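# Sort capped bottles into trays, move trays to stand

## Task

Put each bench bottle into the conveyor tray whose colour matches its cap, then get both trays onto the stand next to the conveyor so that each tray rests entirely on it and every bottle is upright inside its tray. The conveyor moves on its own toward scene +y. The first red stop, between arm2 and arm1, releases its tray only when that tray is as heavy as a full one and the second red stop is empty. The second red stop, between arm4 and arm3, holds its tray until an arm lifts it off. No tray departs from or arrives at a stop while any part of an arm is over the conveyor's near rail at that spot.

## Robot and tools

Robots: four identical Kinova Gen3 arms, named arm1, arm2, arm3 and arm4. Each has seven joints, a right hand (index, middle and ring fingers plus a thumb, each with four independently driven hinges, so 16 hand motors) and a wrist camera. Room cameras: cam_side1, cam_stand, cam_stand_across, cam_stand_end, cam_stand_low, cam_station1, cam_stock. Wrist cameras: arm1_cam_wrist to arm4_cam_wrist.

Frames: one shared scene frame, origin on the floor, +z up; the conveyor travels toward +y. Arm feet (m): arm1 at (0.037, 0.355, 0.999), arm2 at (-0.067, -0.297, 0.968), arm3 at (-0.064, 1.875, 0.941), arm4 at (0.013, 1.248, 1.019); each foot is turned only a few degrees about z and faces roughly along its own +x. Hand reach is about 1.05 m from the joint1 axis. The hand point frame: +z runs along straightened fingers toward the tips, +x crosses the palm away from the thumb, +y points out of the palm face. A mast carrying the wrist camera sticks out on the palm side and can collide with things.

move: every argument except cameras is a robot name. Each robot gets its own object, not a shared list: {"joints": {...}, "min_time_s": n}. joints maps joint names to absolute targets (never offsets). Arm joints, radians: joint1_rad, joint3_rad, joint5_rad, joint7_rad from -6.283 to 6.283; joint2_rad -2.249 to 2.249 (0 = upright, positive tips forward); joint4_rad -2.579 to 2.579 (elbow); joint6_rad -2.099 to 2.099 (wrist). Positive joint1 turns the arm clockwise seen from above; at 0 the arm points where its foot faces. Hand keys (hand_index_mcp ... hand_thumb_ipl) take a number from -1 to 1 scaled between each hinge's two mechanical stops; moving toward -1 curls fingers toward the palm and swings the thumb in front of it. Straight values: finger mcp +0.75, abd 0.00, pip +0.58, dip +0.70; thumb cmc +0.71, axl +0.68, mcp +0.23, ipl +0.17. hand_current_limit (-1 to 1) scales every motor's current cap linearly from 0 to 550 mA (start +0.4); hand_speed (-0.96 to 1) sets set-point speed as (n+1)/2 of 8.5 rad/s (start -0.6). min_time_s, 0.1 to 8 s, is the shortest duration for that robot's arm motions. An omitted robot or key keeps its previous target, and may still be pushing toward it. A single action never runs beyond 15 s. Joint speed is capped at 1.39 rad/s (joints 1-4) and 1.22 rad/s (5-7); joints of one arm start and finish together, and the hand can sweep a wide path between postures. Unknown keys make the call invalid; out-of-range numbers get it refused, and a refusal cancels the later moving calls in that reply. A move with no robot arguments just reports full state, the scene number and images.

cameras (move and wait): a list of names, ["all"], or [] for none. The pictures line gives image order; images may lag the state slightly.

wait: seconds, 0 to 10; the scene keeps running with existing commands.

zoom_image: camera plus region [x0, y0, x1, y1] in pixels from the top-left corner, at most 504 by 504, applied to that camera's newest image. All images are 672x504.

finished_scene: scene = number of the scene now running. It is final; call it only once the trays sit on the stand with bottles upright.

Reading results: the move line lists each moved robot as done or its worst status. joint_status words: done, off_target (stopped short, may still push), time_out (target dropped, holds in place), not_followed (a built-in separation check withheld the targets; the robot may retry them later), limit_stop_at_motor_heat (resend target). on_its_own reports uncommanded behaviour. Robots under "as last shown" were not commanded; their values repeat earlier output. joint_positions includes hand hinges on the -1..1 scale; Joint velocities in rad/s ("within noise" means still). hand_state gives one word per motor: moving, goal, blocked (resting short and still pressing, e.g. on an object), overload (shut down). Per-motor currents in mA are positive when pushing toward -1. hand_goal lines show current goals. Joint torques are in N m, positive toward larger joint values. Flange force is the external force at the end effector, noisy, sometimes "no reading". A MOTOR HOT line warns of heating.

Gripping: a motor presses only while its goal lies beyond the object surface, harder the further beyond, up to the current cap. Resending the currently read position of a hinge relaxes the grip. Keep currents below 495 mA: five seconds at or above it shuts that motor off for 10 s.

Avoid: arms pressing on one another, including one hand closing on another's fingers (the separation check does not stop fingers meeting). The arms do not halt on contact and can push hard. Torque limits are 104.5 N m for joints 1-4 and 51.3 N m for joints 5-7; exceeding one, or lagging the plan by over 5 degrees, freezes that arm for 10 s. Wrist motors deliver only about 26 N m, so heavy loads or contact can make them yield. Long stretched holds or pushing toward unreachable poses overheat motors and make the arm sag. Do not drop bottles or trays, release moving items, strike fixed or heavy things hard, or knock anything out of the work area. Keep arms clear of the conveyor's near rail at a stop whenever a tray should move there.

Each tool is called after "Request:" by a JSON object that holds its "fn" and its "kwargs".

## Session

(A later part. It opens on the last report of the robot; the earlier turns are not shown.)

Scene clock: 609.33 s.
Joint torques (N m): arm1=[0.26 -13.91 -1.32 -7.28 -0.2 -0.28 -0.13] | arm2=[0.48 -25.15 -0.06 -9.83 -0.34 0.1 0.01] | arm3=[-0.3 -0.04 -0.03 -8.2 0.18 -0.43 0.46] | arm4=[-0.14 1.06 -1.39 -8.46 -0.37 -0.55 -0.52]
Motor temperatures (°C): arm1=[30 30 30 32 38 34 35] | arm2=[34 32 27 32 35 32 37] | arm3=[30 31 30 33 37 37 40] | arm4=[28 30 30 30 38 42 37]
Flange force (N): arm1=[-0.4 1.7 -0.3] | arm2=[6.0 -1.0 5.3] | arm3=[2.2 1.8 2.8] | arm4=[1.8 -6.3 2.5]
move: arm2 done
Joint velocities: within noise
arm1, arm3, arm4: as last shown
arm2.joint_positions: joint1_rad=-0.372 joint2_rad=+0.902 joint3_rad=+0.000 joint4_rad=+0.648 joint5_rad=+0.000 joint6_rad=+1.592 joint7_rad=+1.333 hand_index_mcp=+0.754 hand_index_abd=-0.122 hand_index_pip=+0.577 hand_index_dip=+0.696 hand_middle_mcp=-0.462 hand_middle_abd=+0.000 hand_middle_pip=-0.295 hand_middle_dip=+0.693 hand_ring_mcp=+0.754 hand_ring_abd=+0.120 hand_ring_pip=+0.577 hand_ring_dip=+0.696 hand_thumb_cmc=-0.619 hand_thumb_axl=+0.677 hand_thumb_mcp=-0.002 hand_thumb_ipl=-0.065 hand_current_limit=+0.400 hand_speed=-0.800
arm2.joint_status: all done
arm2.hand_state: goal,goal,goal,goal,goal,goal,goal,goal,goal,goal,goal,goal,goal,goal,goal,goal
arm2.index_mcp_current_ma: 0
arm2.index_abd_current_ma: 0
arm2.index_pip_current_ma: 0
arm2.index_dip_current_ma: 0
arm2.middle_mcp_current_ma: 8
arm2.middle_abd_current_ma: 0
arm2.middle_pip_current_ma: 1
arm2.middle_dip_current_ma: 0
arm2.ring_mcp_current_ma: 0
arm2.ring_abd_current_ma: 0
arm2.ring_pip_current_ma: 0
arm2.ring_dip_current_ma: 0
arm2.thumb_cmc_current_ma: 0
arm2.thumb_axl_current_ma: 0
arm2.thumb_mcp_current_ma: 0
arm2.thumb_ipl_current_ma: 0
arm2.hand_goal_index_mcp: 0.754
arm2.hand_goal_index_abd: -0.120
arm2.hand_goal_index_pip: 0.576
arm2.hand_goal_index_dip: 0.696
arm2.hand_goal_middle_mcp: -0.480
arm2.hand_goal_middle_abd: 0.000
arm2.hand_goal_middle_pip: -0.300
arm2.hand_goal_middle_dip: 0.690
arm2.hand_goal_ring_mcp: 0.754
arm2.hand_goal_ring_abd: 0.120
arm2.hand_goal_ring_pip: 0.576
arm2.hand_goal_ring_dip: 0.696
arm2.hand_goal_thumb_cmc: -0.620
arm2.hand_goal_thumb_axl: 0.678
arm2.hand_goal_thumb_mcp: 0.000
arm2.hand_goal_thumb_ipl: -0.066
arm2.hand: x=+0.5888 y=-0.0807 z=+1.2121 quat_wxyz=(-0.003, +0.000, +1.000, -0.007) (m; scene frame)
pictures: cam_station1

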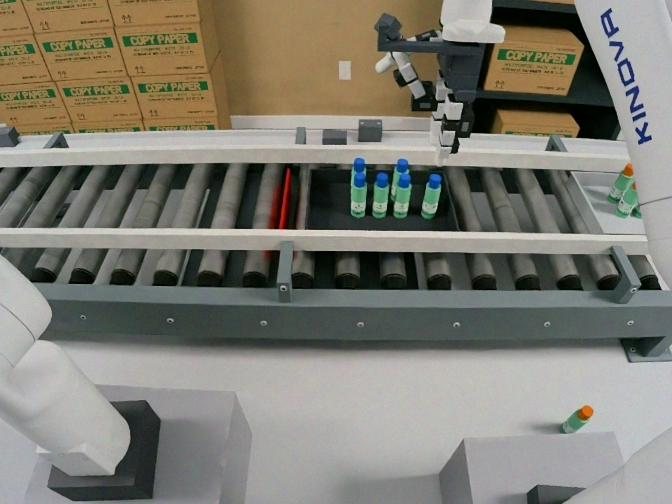

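Request:
{"fn": "move", "kwargs": {"arm2": {"joints":{"joint1_rad":0.3474,"joint2_rad":0.1893,"joint4_rad":1.8248,"joint6_rad":1.1275,"joint7_rad":0,"hand_index_abd":0,"hand_ring_abd":0},"min_time_s":4}}}

Request:
{"fn": "move", "kwargs": {"arm1": {"joints":{"joint1_rad":0.6433,"joint2_rad":0.7360,"joint4_rad":1.0886,"joint6_rad":1.3170},"min_time_s":5.5}, "arm2": {"joints":{"joint2_rad":0.5344,"joint4_rad":2.4353,"joint6_rad":0.1719},"min_time_s":3.5}, "cameras": ["cam_station1","arm2_cam_wrist"]}}

Request:
{"fn": "zoom_image", "kwargs": {"camera": "cam_station1", "region": [290, 110, 470, 240]}}

Request:
{"fn": "zoom_image", "kwargs": {"camera": "arm2_cam_wrist", "region": [180, 60, 380, 210]}}

Scene clock: 626.50 s.
Joint torques (N m): arm1=[0.29 -13.91 -1.31 -7.31 -0.21 -0.31 -0.12] | arm2=[0.3 -12.23 -0.14 -9.24 -0.17 -0.08 -0.03] | arm3=[-0.31 -0.08 -0.07 -8.25 0.2 -0.44 0.4] | arm4=[-0.24 1 -1.33 -8.47 -0.4 -0.53 -0.48]
Motor temperatures (°C): arm1=[30 30 30 32 38 34 35] | arm2=[34 32 27 32 35 32 37] | arm3=[30 31 30 33 37 37 40] | arm4=[28 30 30 30 38 42 37]
Flange force (N): arm1=[-0.4 1.6 -0.3] | arm2=[0.0 -2.2 4.7] | arm3=[2.3 1.6 3.0] | arm4=[1.6 -6.0 2.6]
move: arm2 done
Joint velocities: within noise
arm1, arm3, arm4: as last shown
arm2.joint_positions: joint1_rad=+0.347 joint2_rad=+0.189 joint3_rad=+0.000 joint4_rad=+1.825 joint5_rad=+0.000 joint6_rad=+1.128 joint7_rad=+0.000 hand_index_mcp=+0.754 hand_index_abd=-0.003 hand_index_pip=+0.577 hand_index_dip=+0.696 hand_middle_mcp=-0.462 hand_middle_abd=+0.000 hand_middle_pip=-0.295 hand_middle_dip=+0.693 hand_ring_mcp=+0.754 hand_ring_abd=+0.003 hand_ring_pip=+0.577 hand_ring_dip=+0.696 hand_thumb_cmc=-0.619 hand_thumb_axl=+0.677 hand_thumb_mcp=-0.002 hand_thumb_ipl=-0.065 hand_current_limit=+0.400 hand_speed=-0.800
arm2.joint_status: all done
arm2.hand_state: goal,goal,goal,goal,goal,goal,goal,goal,goal,goal,goal,goal,goal,goal,goal,goal
arm2.index_mcp_current_ma: 0
arm2.index_abd_current_ma: 0
arm2.index_pip_current_ma: 0
arm2.index_dip_current_ma: 0
arm2.middle_mcp_current_ma: 8
arm2.middle_abd_current_ma: 0
arm2.middle_pip_current_ma: 1
arm2.middle_dip_current_ma: 0
arm2.ring_mcp_current_ma: 0
arm2.ring_abd_current_ma: 0
arm2.ring_pip_current_ma: 0
arm2.ring_dip_current_ma: 0
arm2.thumb_cmc_current_ma: 0
arm2.thumb_axl_current_ma: 0
arm2.thumb_mcp_current_ma: 0
arm2.thumb_ipl_current_ma: 0
arm2.hand_goal_index_mcp: 0.754
arm2.hand_goal_index_abd: 0.000
arm2.hand_goal_index_pip: 0.576
arm2.hand_goal_index_dip: 0.696
arm2.hand_goal_middle_mcp: -0.480
arm2.hand_goal_middle_abd: 0.000
arm2.hand_goal_middle_pip: -0.300
arm2.hand_goal_middle_dip: 0.690
arm2.hand_goal_ring_mcp: 0.754
arm2.hand_goal_ring_abd: 0.000
arm2.hand_goal_ring_pip: 0.576
arm2.hand_goal_ring_dip: 0.696
arm2.hand_goal_thumb_cmc: -0.620
arm2.hand_goal_thumb_axl: 0.678
arm2.hand_goal_thumb_mcp: 0.000
arm2.hand_goal_thumb_ipl: -0.066
arm2.hand: x=+0.3094 y=-0.5429 z=+1.2312 quat_wxyz=(+0.005, +0.855, +0.518, -0.006) (m; scene frame)
pictures: none

Scene clock: 632.30 s.
Joint torques (N m): arm1=[0.02 -21.35 -1.29 -7.88 -0.23 -0.23 -0.13] | arm2=[0.35 -12.34 -0.03 -2.97 -0.18 -0.08 -0.01] | arm3=[-0.37 -0.03 -0.08 -8.29 0.21 -0.49 0.47] | arm4=[-0.24 0.97 -1.4 -8.46 -0.38 -0.63 -0.53]
Motor temperatures (°C): arm1=[30 30 30 32 38 34 35] | arm2=[34 32 27 32 35 32 37] | arm3=[30 31 30 33 37 37 40] | arm4=[28 30 30 30 38 42 37]
Flange force (N): arm1=[0.1 2.4 -0.5] | arm2=[1.0 -3.8 4.9] | arm3=[2.4 1.8 3.0] | arm4=[1.7 -6.3 2.2]
move: arm1 done; arm2 done
Joint velocities: within noise
arm1.joint_positions: joint1_rad=+0.643 joint2_rad=+0.736 joint3_rad=+0.000 joint4_rad=+1.089 joint5_rad=+0.000 joint6_rad=+1.317 joint7_rad=+0.000 hand_index_mcp=+0.753 hand_index_abd=-0.217 hand_index_pip=+0.577 hand_index_dip=+0.696 hand_middle_mcp=-0.457 hand_middle_abd=+0.000 hand_middle_pip=-0.294 hand_middle_dip=+0.693 hand_ring_mcp=+0.753 hand_ring_abd=+0.222 hand_ring_pip=+0.577 hand_ring_dip=+0.696 hand_thumb_cmc=-0.618 hand_thumb_axl=+0.677 hand_thumb_mcp=-0.002 hand_thumb_ipl=-0.065 hand_current_limit=+0.400 hand_speed=-0.800
arm1.joint_status: all done
arm1.hand_state: goal,blocked,goal,goal,blocked,goal,goal,goal,goal,blocked,goal,goal,goal,goal,goal,goal
arm1.index_mcp_current_ma: 0
arm1.index_abd_current_ma: 385
arm1.index_pip_current_ma: 0
arm1.index_dip_current_ma: 0
arm1.middle_mcp_current_ma: 33
arm1.middle_abd_current_ma: 0
arm1.middle_pip_current_ma: 4
arm1.middle_dip_current_ma: 1
arm1.ring_mcp_current_ma: 0
arm1.ring_abd_current_ma: -385
arm1.ring_pip_current_ma: 0
arm1.ring_dip_current_ma: 0
arm1.thumb_cmc_current_ma: 1
arm1.thumb_axl_current_ma: 0
arm1.thumb_mcp_current_ma: -1
arm1.thumb_ipl_current_ma: 1
arm1.hand_goal_index_mcp: 0.754
arm1.hand_goal_index_abd: -0.450
arm1.hand_goal_index_pip: 0.576
arm1.hand_goal_index_dip: 0.696
arm1.hand_goal_middle_mcp: -0.480
arm1.hand_goal_middle_abd: 0.000
arm1.hand_goal_middle_pip: -0.300
arm1.hand_goal_middle_dip: 0.690
arm1.hand_goal_ring_mcp: 0.754
arm1.hand_goal_ring_abd: 0.450
arm1.hand_goal_ring_pip: 0.576
arm1.hand_goal_ring_dip: 0.696
arm1.hand_goal_thumb_cmc: -0.620
arm1.hand_goal_thumb_axl: 0.678
arm1.hand_goal_thumb_mcp: 0.000
arm1.hand_goal_thumb_ipl: -0.066
arm1.hand: x=+0.5940 y=-0.0263 z=+1.2098 quat_wxyz=(-0.007, +0.866, +0.499, +0.004) (m; scene frame)
arm2.joint_positions: joint1_rad=+0.347 joint2_rad=+0.534 joint3_rad=+0.000 joint4_rad=+2.435 joint5_rad=+0.000 joint6_rad=+0.172 joint7_rad=+0.000 hand_index_mcp=+0.754 hand_index_abd=-0.003 hand_index_pip=+0.577 hand_index_dip=+0.696 hand_middle_mcp=-0.462 hand_middle_abd=+0.000 hand_middle_pip=-0.295 hand_middle_dip=+0.693 hand_ring_mcp=+0.754 hand_ring_abd=+0.003 hand_ring_pip=+0.577 hand_ring_dip=+0.696 hand_thumb_cmc=-0.619 hand_thumb_axl=+0.677 hand_thumb_mcp=-0.002 hand_thumb_ipl=-0.065 hand_current_limit=+0.400 hand_speed=-0.800
arm2.joint_status: all done
arm2.hand_state: goal,goal,goal,goal,goal,goal,goal,goal,goal,goal,goal,goal,goal,goal,goal,goal
arm2.index_mcp_current_ma: 0
arm2.index_abd_current_ma: 0
arm2.index_pip_current_ma: 0
arm2.index_dip_current_ma: 0
arm2.middle_mcp_current_ma: 8
arm2.middle_abd_current_ma: 0
arm2.middle_pip_current_ma: 1
arm2.middle_dip_current_ma: 0
arm2.ring_mcp_current_ma: 0
arm2.ring_abd_current_ma: 0
arm2.ring_pip_current_ma: 0
arm2.ring_dip_current_ma: 0
arm2.thumb_cmc_current_ma: 0
arm2.thumb_axl_current_ma: 0
arm2.thumb_mcp_current_ma: 0
arm2.thumb_ipl_current_ma: 0
arm2.hand_goal_index_mcp: 0.754
arm2.hand_goal_index_abd: 0.000
arm2.hand_goal_index_pip: 0.576
arm2.hand_goal_index_dip: 0.696
arm2.hand_goal_middle_mcp: -0.480
arm2.hand_goal_middle_abd: 0.000
arm2.hand_goal_middle_pip: -0.300
arm2.hand_goal_middle_dip: 0.690
arm2.hand_goal_ring_mcp: 0.754
arm2.hand_goal_ring_abd: 0.000
arm2.hand_goal_ring_pip: 0.576
arm2.hand_goal_ring_dip: 0.696
arm2.hand_goal_thumb_cmc: -0.620
arm2.hand_goal_thumb_axl: 0.678
arm2.hand_goal_thumb_mcp: 0.000
arm2.hand_goal_thumb_ipl: -0.066
arm2.hand: x=+0.2239 y=-0.5022 z=+1.0049 quat_wxyz=(+0.005, +0.855, +0.518, -0.006) (m; scene frame)
arm3, arm4: as last shown
pictures: arm2_cam_wrist, cam_station1

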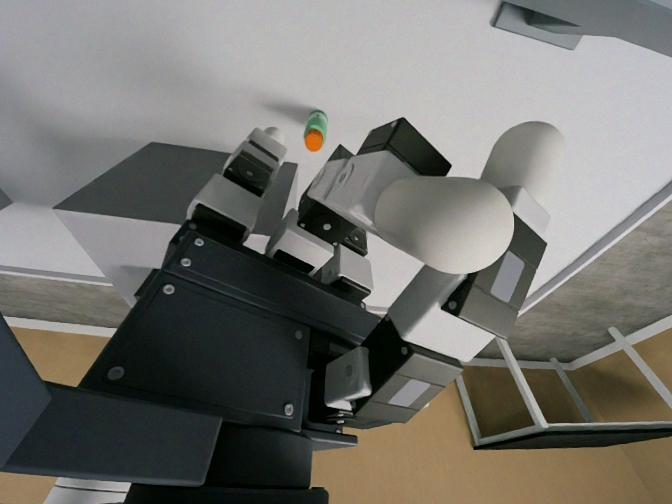

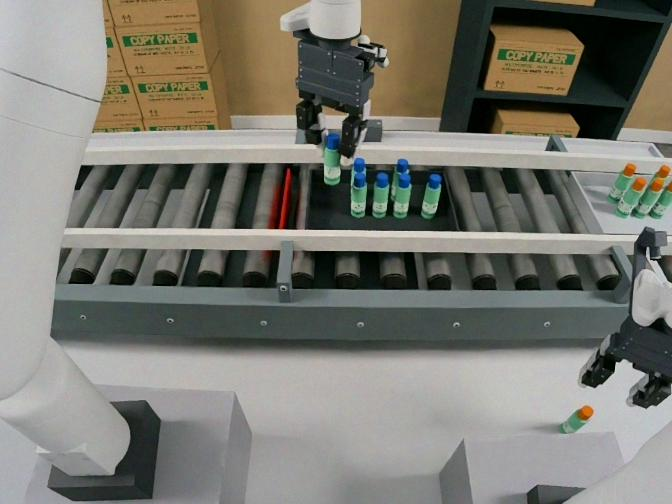

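Scaled by 2.800 from the camera's 672x504 image, which has a finer 960x720 frame.

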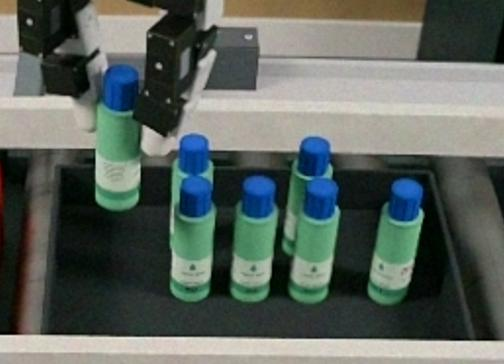

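Scaled by 2.520 from the camera's 672x504 image, which has a finer 960x720 frame.

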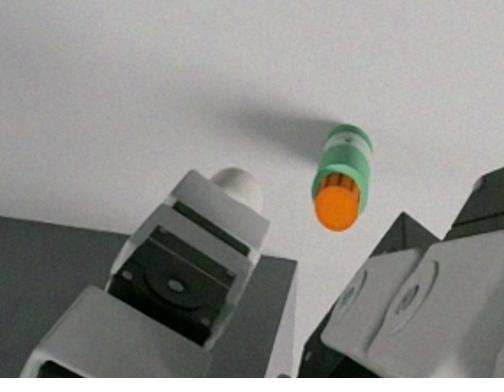

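Request:
{"fn": "move", "kwargs": {"arm1": {"joints":{"joint2_rad":0.8247,"joint4_rad":1.2342,"joint6_rad":1.0827},"min_time_s":2.5}, "arm2": {"joints":{"joint1_rad":0.3364,"joint2_rad":0.9813,"joint4_rad":2.4249,"joint6_rad":-0.2646},"min_time_s":3.5}, "cameras": ["cam_station1","arm2_cam_wrist"]}}

Request:
{"fn": "zoom_image", "kwargs": {"camera": "cam_station1", "region": [290, 110, 470, 240]}}

Request:
{"fn": "zoom_image", "kwargs": {"camera": "arm2_cam_wrist", "region": [180, 60, 380, 210]}}

Scene clock: 666.63 s.
Joint torques (N m): arm1=[-0.01 -21.77 -1.29 -7.13 -0.22 -0.18 -0.11] | arm2=[0.35 -15.13 0.12 0.73 -0.19 -0.08 -0.03] | arm3=[-0.3 -0.06 -0.11 -8.25 0.21 -0.5 0.44] | arm4=[-0.24 1 -1.41 -8.49 -0.29 -0.57 -0.5]
Motor temperatures (°C): arm1=[30 31 30 32 38 34 35] | arm2=[34 32 27 32 35 32 38] | arm3=[30 30 30 33 37 37 40] | arm4=[28 30 30 30 38 42 37]
Flange force (N): arm1=[0.2 2.2 -0.1] | arm2=[0.2 -5.3 3.4] | arm3=[2.4 1.6 2.8] | arm4=[1.7 -6.1 2.6]
move: arm1 done; arm2 done
Joint velocities: within noise
arm1.joint_positions: joint1_rad=+0.643 joint2_rad=+0.825 joint3_rad=+0.000 joint4_rad=+1.234 joint5_rad=+0.000 joint6_rad=+1.083 joint7_rad=+0.000 hand_index_mcp=+0.753 hand_index_abd=-0.217 hand_index_pip=+0.577 hand_index_dip=+0.696 hand_middle_mcp=-0.457 hand_middle_abd=+0.000 hand_middle_pip=-0.294 hand_middle_dip=+0.693 hand_ring_mcp=+0.753 hand_ring_abd=+0.222 hand_ring_pip=+0.577 hand_ring_dip=+0.696 hand_thumb_cmc=-0.618 hand_thumb_axl=+0.677 hand_thumb_mcp=-0.002 hand_thumb_ipl=-0.065 hand_current_limit=+0.400 hand_speed=-0.800
arm1.joint_status: all done
arm1.hand_state: goal,blocked,goal,goal,blocked,goal,goal,goal,goal,blocked,goal,goal,goal,goal,goal,goal
arm1.index_mcp_current_ma: 0
arm1.index_abd_current_ma: 385
arm1.index_pip_current_ma: 0
arm1.index_dip_current_ma: 0
arm1.middle_mcp_current_ma: 33
arm1.middle_abd_current_ma: 0
arm1.middle_pip_current_ma: 4
arm1.middle_dip_current_ma: 1
arm1.ring_mcp_current_ma: 0
arm1.ring_abd_current_ma: -385
arm1.ring_pip_current_ma: 0
arm1.ring_dip_current_ma: 0
arm1.thumb_cmc_current_ma: 1
arm1.thumb_axl_current_ma: 0
arm1.thumb_mcp_current_ma: -1
arm1.thumb_ipl_current_ma: 1
arm1.hand_goal_index_mcp: 0.754
arm1.hand_goal_index_abd: -0.450
arm1.hand_goal_index_pip: 0.576
arm1.hand_goal_index_dip: 0.696
arm1.hand_goal_middle_mcp: -0.480
arm1.hand_goal_middle_abd: 0.000
arm1.hand_goal_middle_pip: -0.300
arm1.hand_goal_middle_dip: 0.690
arm1.hand_goal_ring_mcp: 0.754
arm1.hand_goal_ring_abd: 0.450
arm1.hand_goal_ring_pip: 0.576
arm1.hand_goal_ring_dip: 0.696
arm1.hand_goal_thumb_cmc: -0.620
arm1.hand_goal_thumb_axl: 0.678
arm1.hand_goal_thumb_mcp: 0.000
arm1.hand_goal_thumb_ipl: -0.066
arm1.hand: x=+0.5940 y=-0.0248 z=+1.1151 quat_wxyz=(-0.007, +0.866, +0.499, +0.004) (m; scene frame)
arm2.joint_positions: joint1_rad=+0.336 joint2_rad=+0.981 joint3_rad=+0.000 joint4_rad=+2.425 joint5_rad=+0.000 joint6_rad=-0.265 joint7_rad=+0.000 hand_index_mcp=+0.754 hand_index_abd=-0.003 hand_index_pip=+0.577 hand_index_dip=+0.696 hand_middle_mcp=-0.462 hand_middle_abd=+0.000 hand_middle_pip=-0.295 hand_middle_dip=+0.693 hand_ring_mcp=+0.754 hand_ring_abd=+0.003 hand_ring_pip=+0.577 hand_ring_dip=+0.696 hand_thumb_cmc=-0.619 hand_thumb_axl=+0.677 hand_thumb_mcp=-0.002 hand_thumb_ipl=-0.065 hand_current_limit=+0.400 hand_speed=-0.800
arm2.joint_status: all done
arm2.hand_state: goal,goal,goal,goal,goal,goal,goal,goal,goal,goal,goal,goal,goal,goal,goal,goal
arm2.index_mcp_current_ma: 0
arm2.index_abd_current_ma: 0
arm2.index_pip_current_ma: 0
arm2.index_dip_current_ma: 0
arm2.middle_mcp_current_ma: 8
arm2.middle_abd_current_ma: 0
arm2.middle_pip_current_ma: 1
arm2.middle_dip_current_ma: 0
arm2.ring_mcp_current_ma: 0
arm2.ring_abd_current_ma: 0
arm2.ring_pip_current_ma: 0
arm2.ring_dip_current_ma: 0
arm2.thumb_cmc_current_ma: 0
arm2.thumb_axl_current_ma: 0
arm2.thumb_mcp_current_ma: 0
arm2.thumb_ipl_current_ma: 0
arm2.hand_goal_index_mcp: 0.754
arm2.hand_goal_index_abd: 0.000
arm2.hand_goal_index_pip: 0.576
arm2.hand_goal_index_dip: 0.696
arm2.hand_goal_middle_mcp: -0.480
arm2.hand_goal_middle_abd: 0.000
arm2.hand_goal_middle_pip: -0.300
arm2.hand_goal_middle_dip: 0.690
arm2.hand_goal_ring_mcp: 0.754
arm2.hand_goal_ring_abd: 0.000
arm2.hand_goal_ring_pip: 0.576
arm2.hand_goal_ring_dip: 0.696
arm2.hand_goal_thumb_cmc: -0.620
arm2.hand_goal_thumb_axl: 0.678
arm2.hand_goal_thumb_mcp: 0.000
arm2.hand_goal_thumb_ipl: -0.066
arm2.hand: x=+0.2251 y=-0.5006 z=+0.8830 quat_wxyz=(+0.005, +0.852, +0.523, -0.006) (m; scene frame)
arm3, arm4: as last shown
pictures: arm2_cam_wrist, cam_station1

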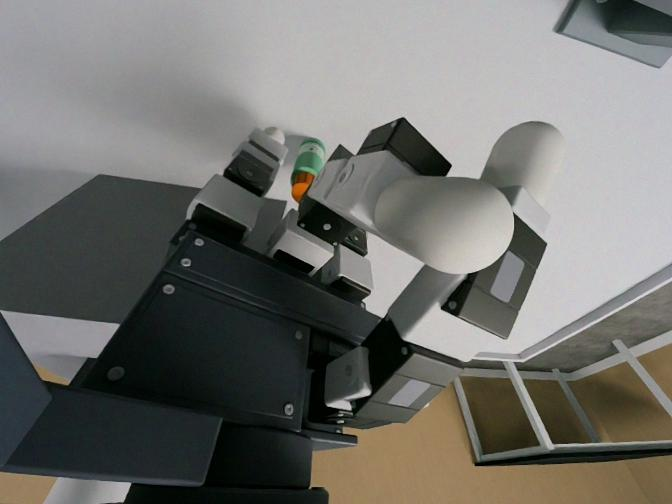

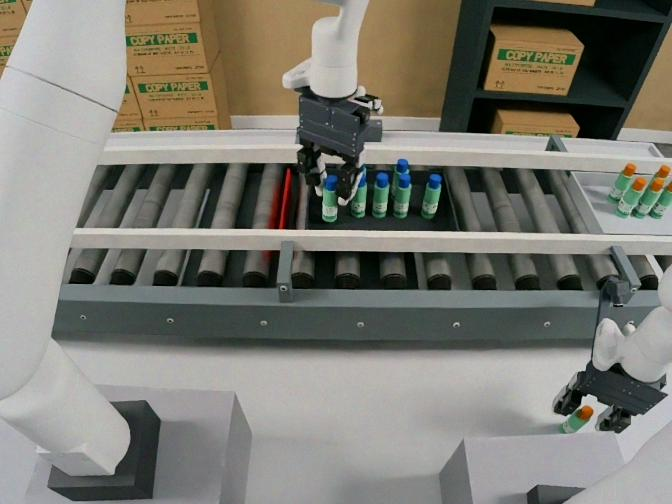

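Scaled by 2.800 from the camera's 672x504 image, which has a finer 960x720 frame.

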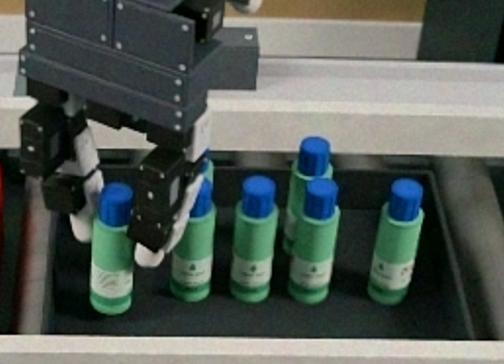

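Scaled by 2.520 from the camera's 672x504 image, which has a finer 960x720 frame.

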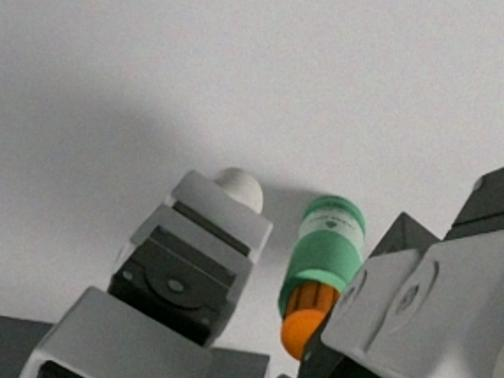

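Request:
{"fn": "move", "kwargs": {"arm1": {"joints":{"joint2_rad":0.8419,"joint4_rad":1.2486,"joint6_rad":1.0511},"min_time_s":1.5}, "arm2": {"joints":{"hand_index_abd":-0.45,"hand_ring_abd":0.45}}, "cameras": ["arm2_cam_wrist"]}}

Scene clock: 681.83 s.
Joint torques (N m): arm1=[0.39 -19.47 -0.91 -6.06 -0.02 -0.35 -0.12] | arm2=[0.36 -15.33 0.15 0.84 -0.2 -0.1 -0.03] | arm3=[-0.3 -0.02 -0.08 -8.26 0.16 -0.42 0.47] | arm4=[-0.21 0.98 -1.49 -8.47 -0.32 -0.65 -0.57]
Motor temperatures (°C): arm1=[30 31 30 32 38 34 35] | arm2=[34 31 27 32 35 32 38] | arm3=[30 30 30 33 37 37 40] | arm4=[28 30 30 30 38 42 37]
Flange force (N): arm1=[0.9 1.8 -4.3] | arm2=[0.2 -5.1 4.2] | arm3=[2.3 1.7 3.1] | arm4=[1.8 -6.7 2.2]
move: arm1 done; arm2 off_target
Joint velocities: within noise
arm1.joint_positions: joint1_rad=+0.643 joint2_rad=+0.842 joint3_rad=+0.000 joint4_rad=+1.249 joint5_rad=+0.000 joint6_rad=+1.051 joint7_rad=+0.000 hand_index_mcp=+0.756 hand_index_abd=-0.220 hand_index_pip=+0.578 hand_index_dip=+0.697 hand_middle_mcp=-0.457 hand_middle_abd=+0.000 hand_middle_pip=-0.294 hand_middle_dip=+0.693 hand_ring_mcp=+0.756 hand_ring_abd=+0.222 hand_ring_pip=+0.578 hand_ring_dip=+0.697 hand_thumb_cmc=-0.618 hand_thumb_axl=+0.677 hand_thumb_mcp=-0.002 hand_thumb_ipl=-0.065 hand_current_limit=+0.400 hand_speed=-0.800
arm1.joint_status: all done
arm1.hand_state: goal,blocked,goal,goal,blocked,goal,goal,goal,goal,blocked,goal,goal,goal,goal,goal,goal
arm1.index_mcp_current_ma: 1
arm1.index_abd_current_ma: 385
arm1.index_pip_current_ma: 1
arm1.index_dip_current_ma: 0
arm1.middle_mcp_current_ma: 33
arm1.middle_abd_current_ma: 0
arm1.middle_pip_current_ma: 4
arm1.middle_dip_current_ma: 1
arm1.ring_mcp_current_ma: 1
arm1.ring_abd_current_ma: -385
arm1.ring_pip_current_ma: 1
arm1.ring_dip_current_ma: 0
arm1.thumb_cmc_current_ma: 1
arm1.thumb_axl_current_ma: 0
arm1.thumb_mcp_current_ma: -1
arm1.thumb_ipl_current_ma: 1
arm1.hand_goal_index_mcp: 0.754
arm1.hand_goal_index_abd: -0.450
arm1.hand_goal_index_pip: 0.576
arm1.hand_goal_index_dip: 0.696
arm1.hand_goal_middle_mcp: -0.480
arm1.hand_goal_middle_abd: 0.000
arm1.hand_goal_middle_pip: -0.300
arm1.hand_goal_middle_dip: 0.690
arm1.hand_goal_ring_mcp: 0.754
arm1.hand_goal_ring_abd: 0.450
arm1.hand_goal_ring_pip: 0.576
arm1.hand_goal_ring_dip: 0.696
arm1.hand_goal_thumb_cmc: -0.620
arm1.hand_goal_thumb_axl: 0.678
arm1.hand_goal_thumb_mcp: 0.000
arm1.hand_goal_thumb_ipl: -0.066
arm1.hand: x=+0.5941 y=-0.0246 z=+1.1010 quat_wxyz=(-0.007, +0.866, +0.499, +0.004) (m; scene frame)
arm2.joint_positions: joint1_rad=+0.336 joint2_rad=+0.981 joint3_rad=+0.000 joint4_rad=+2.425 joint5_rad=+0.000 joint6_rad=-0.265 joint7_rad=+0.000 hand_index_mcp=+0.754 hand_index_abd=-0.221 hand_index_pip=+0.577 hand_index_dip=+0.696 hand_middle_mcp=-0.462 hand_middle_abd=+0.000 hand_middle_pip=-0.295 hand_middle_dip=+0.693 hand_ring_mcp=+0.754 hand_ring_abd=+0.222 hand_ring_pip=+0.577 hand_ring_dip=+0.696 hand_thumb_cmc=-0.619 hand_thumb_axl=+0.677 hand_thumb_mcp=-0.002 hand_thumb_ipl=-0.065 hand_current_limit=+0.400 hand_speed=-0.800
arm2.joint_status: hand_index_abd off_target (ended at -0.221, target -0.450); hand_ring_abd off_target (ended at +0.222, target +0.450)
arm2.hand_state: goal,blocked,goal,goal,goal,goal,goal,goal,goal,blocked,goal,goal,goal,goal,goal,goal
arm2.index_mcp_current_ma: 0
arm2.index_abd_current_ma: 385
arm2.index_pip_current_ma: 0
arm2.index_dip_current_ma: 0
arm2.middle_mcp_current_ma: 8
arm2.middle_abd_current_ma: 0
arm2.middle_pip_current_ma: 1
arm2.middle_dip_current_ma: 0
arm2.ring_mcp_current_ma: 0
arm2.ring_abd_current_ma: -385
arm2.ring_pip_current_ma: 0
arm2.ring_dip_current_ma: 0
arm2.thumb_cmc_current_ma: 0
arm2.thumb_axl_current_ma: 0
arm2.thumb_mcp_current_ma: 0
arm2.thumb_ipl_current_ma: 0
arm2.hand_goal_index_mcp: 0.754
arm2.hand_goal_index_abd: -0.450
arm2.hand_goal_index_pip: 0.576
arm2.hand_goal_index_dip: 0.696
arm2.hand_goal_middle_mcp: -0.480
arm2.hand_goal_middle_abd: 0.000
arm2.hand_goal_middle_pip: -0.300
arm2.hand_goal_middle_dip: 0.690
arm2.hand_goal_ring_mcp: 0.754
arm2.hand_goal_ring_abd: 0.450
arm2.hand_goal_ring_pip: 0.576
arm2.hand_goal_ring_dip: 0.696
arm2.hand_goal_thumb_cmc: -0.620
arm2.hand_goal_thumb_axl: 0.678
arm2.hand_goal_thumb_mcp: 0.000
arm2.hand_goal_thumb_ipl: -0.066
arm2.hand: x=+0.2251 y=-0.5006 z=+0.8830 quat_wxyz=(+0.005, +0.852, +0.523, -0.006) (m; scene frame)
arm3.joint_positions: joint1_rad=+0.009 joint2_rad=-0.358 joint3_rad=-0.088 joint4_rad=+1.431 joint5_rad=+0.017 joint6_rad=+1.989 joint7_rad=+1.730 hand_index_mcp=+0.753 hand_index_abd=+0.000 hand_index_pip=+0.577 hand_index_dip=+0.696 hand_middle_mcp=+0.753 hand_middle_abd=+0.000 hand_middle_pip=+0.577 hand_middle_dip=+0.696 hand_ring_mcp=+0.753 hand_ring_abd=+0.000 hand_ring_pip=+0.577 hand_ring_dip=+0.696 hand_thumb_cmc=+0.714 hand_thumb_axl=+0.677 hand_thumb_mcp=+0.224 hand_thumb_ipl=+0.168 hand_current_limit=+0.400 hand_speed=-0.600
arm3.joint_status: not commanded
arm3.hand_state: goal,goal,goal,goal,goal,goal,goal,goal,goal,goal,goal,goal,goal,goal,goal,goal
arm3.index_mcp_current_ma: 0
arm3.index_abd_current_ma: 0
arm3.index_pip_current_ma: 0
arm3.index_dip_current_ma: 0
arm3.middle_mcp_current_ma: 0
arm3.middle_abd_current_ma: 0
arm3.middle_pip_current_ma: 0
arm3.middle_dip_current_ma: 0
arm3.ring_mcp_current_ma: 0
arm3.ring_abd_current_ma: 0
arm3.ring_pip_current_ma: 0
arm3.ring_dip_current_ma: 0
arm3.thumb_cmc_current_ma: 0
arm3.thumb_axl_current_ma: 0
arm3.thumb_mcp_current_ma: -2
arm3.thumb_ipl_current_ma: 0
arm3.hand_goal_index_mcp: 0.754
arm3.hand_goal_index_abd: 0.000
arm3.hand_goal_index_pip: 0.576
arm3.hand_goal_index_dip: 0.696
arm3.hand_goal_middle_mcp: 0.754
arm3.hand_goal_middle_abd: 0.000
arm3.hand_goal_middle_pip: 0.576
arm3.hand_goal_middle_dip: 0.696
arm3.hand_goal_ring_mcp: 0.754
arm3.hand_goal_ring_abd: 0.000
arm3.hand_goal_ring_pip: 0.576
arm3.hand_goal_ring_dip: 0.696
arm3.hand_goal_thumb_cmc: 0.714
arm3.hand_goal_thumb_axl: 0.678
arm3.hand_goal_thumb_mcp: 0.226
arm3.hand_goal_thumb_ipl: 0.168
arm3.hand: x=+0.0943 y=+1.9447 z=+1.4669 quat_wxyz=(+0.040, -0.086, +0.995, -0.027) (m; scene frame)
arm4.joint_positions: joint1_rad=+0.092 joint2_rad=-0.496 joint3_rad=-0.054 joint4_rad=+1.509 joint5_rad=-0.046 joint6_rad=+1.935 joint7_rad=+1.794 hand_index_mcp=+0.753 hand_index_abd=+0.000 hand_index_pip=+0.577 hand_index_dip=+0.696 hand_middle_mcp=+0.753 hand_middle_abd=+0.000 hand_middle_pip=+0.577 hand_middle_dip=+0.696 hand_ring_mcp=+0.753 hand_ring_abd=+0.000 hand_ring_pip=+0.577 hand_ring_dip=+0.696 hand_thumb_cmc=+0.714 hand_thumb_axl=+0.677 hand_thumb_mcp=+0.224 hand_thumb_ipl=+0.168 hand_current_limit=+0.400 hand_speed=-0.600
arm4.joint_status: not commanded
arm4.hand_state: goal,goal,goal,goal,goal,goal,goal,goal,goal,goal,goal,goal,goal,goal,goal,goal
arm4.index_mcp_current_ma: 0
arm4.index_abd_current_ma: 0
arm4.index_pip_current_ma: 0
arm4.index_dip_current_ma: 0
arm4.middle_mcp_current_ma: 0
arm4.middle_abd_current_ma: 0
arm4.middle_pip_current_ma: 0
arm4.middle_dip_current_ma: 0
arm4.ring_mcp_current_ma: 0
arm4.ring_abd_current_ma: 0
arm4.ring_pip_current_ma: 0
arm4.ring_dip_current_ma: 0
arm4.thumb_cmc_current_ma: 0
arm4.thumb_axl_current_ma: 0
arm4.thumb_mcp_current_ma: 0
arm4.thumb_ipl_current_ma: 0
arm4.hand_goal_index_mcp: 0.754
arm4.hand_goal_index_abd: 0.000
arm4.hand_goal_index_pip: 0.576
arm4.hand_goal_index_dip: 0.696
arm4.hand_goal_middle_mcp: 0.754
arm4.hand_goal_middle_abd: 0.000
arm4.hand_goal_middle_pip: 0.576
arm4.hand_goal_middle_dip: 0.696
arm4.hand_goal_ring_mcp: 0.754
arm4.hand_goal_ring_abd: 0.000
arm4.hand_goal_ring_pip: 0.576
arm4.hand_goal_ring_dip: 0.696
arm4.hand_goal_thumb_cmc: 0.714
arm4.hand_goal_thumb_axl: 0.678
arm4.hand_goal_thumb_mcp: 0.226
arm4.hand_goal_thumb_ipl: 0.168
arm4.hand: x=+0.1298 y=+1.3419 z=+1.5461 quat_wxyz=(+0.095, -0.178, +0.979, +0.004) (m; scene frame)
pictures: arm2_cam_wrist

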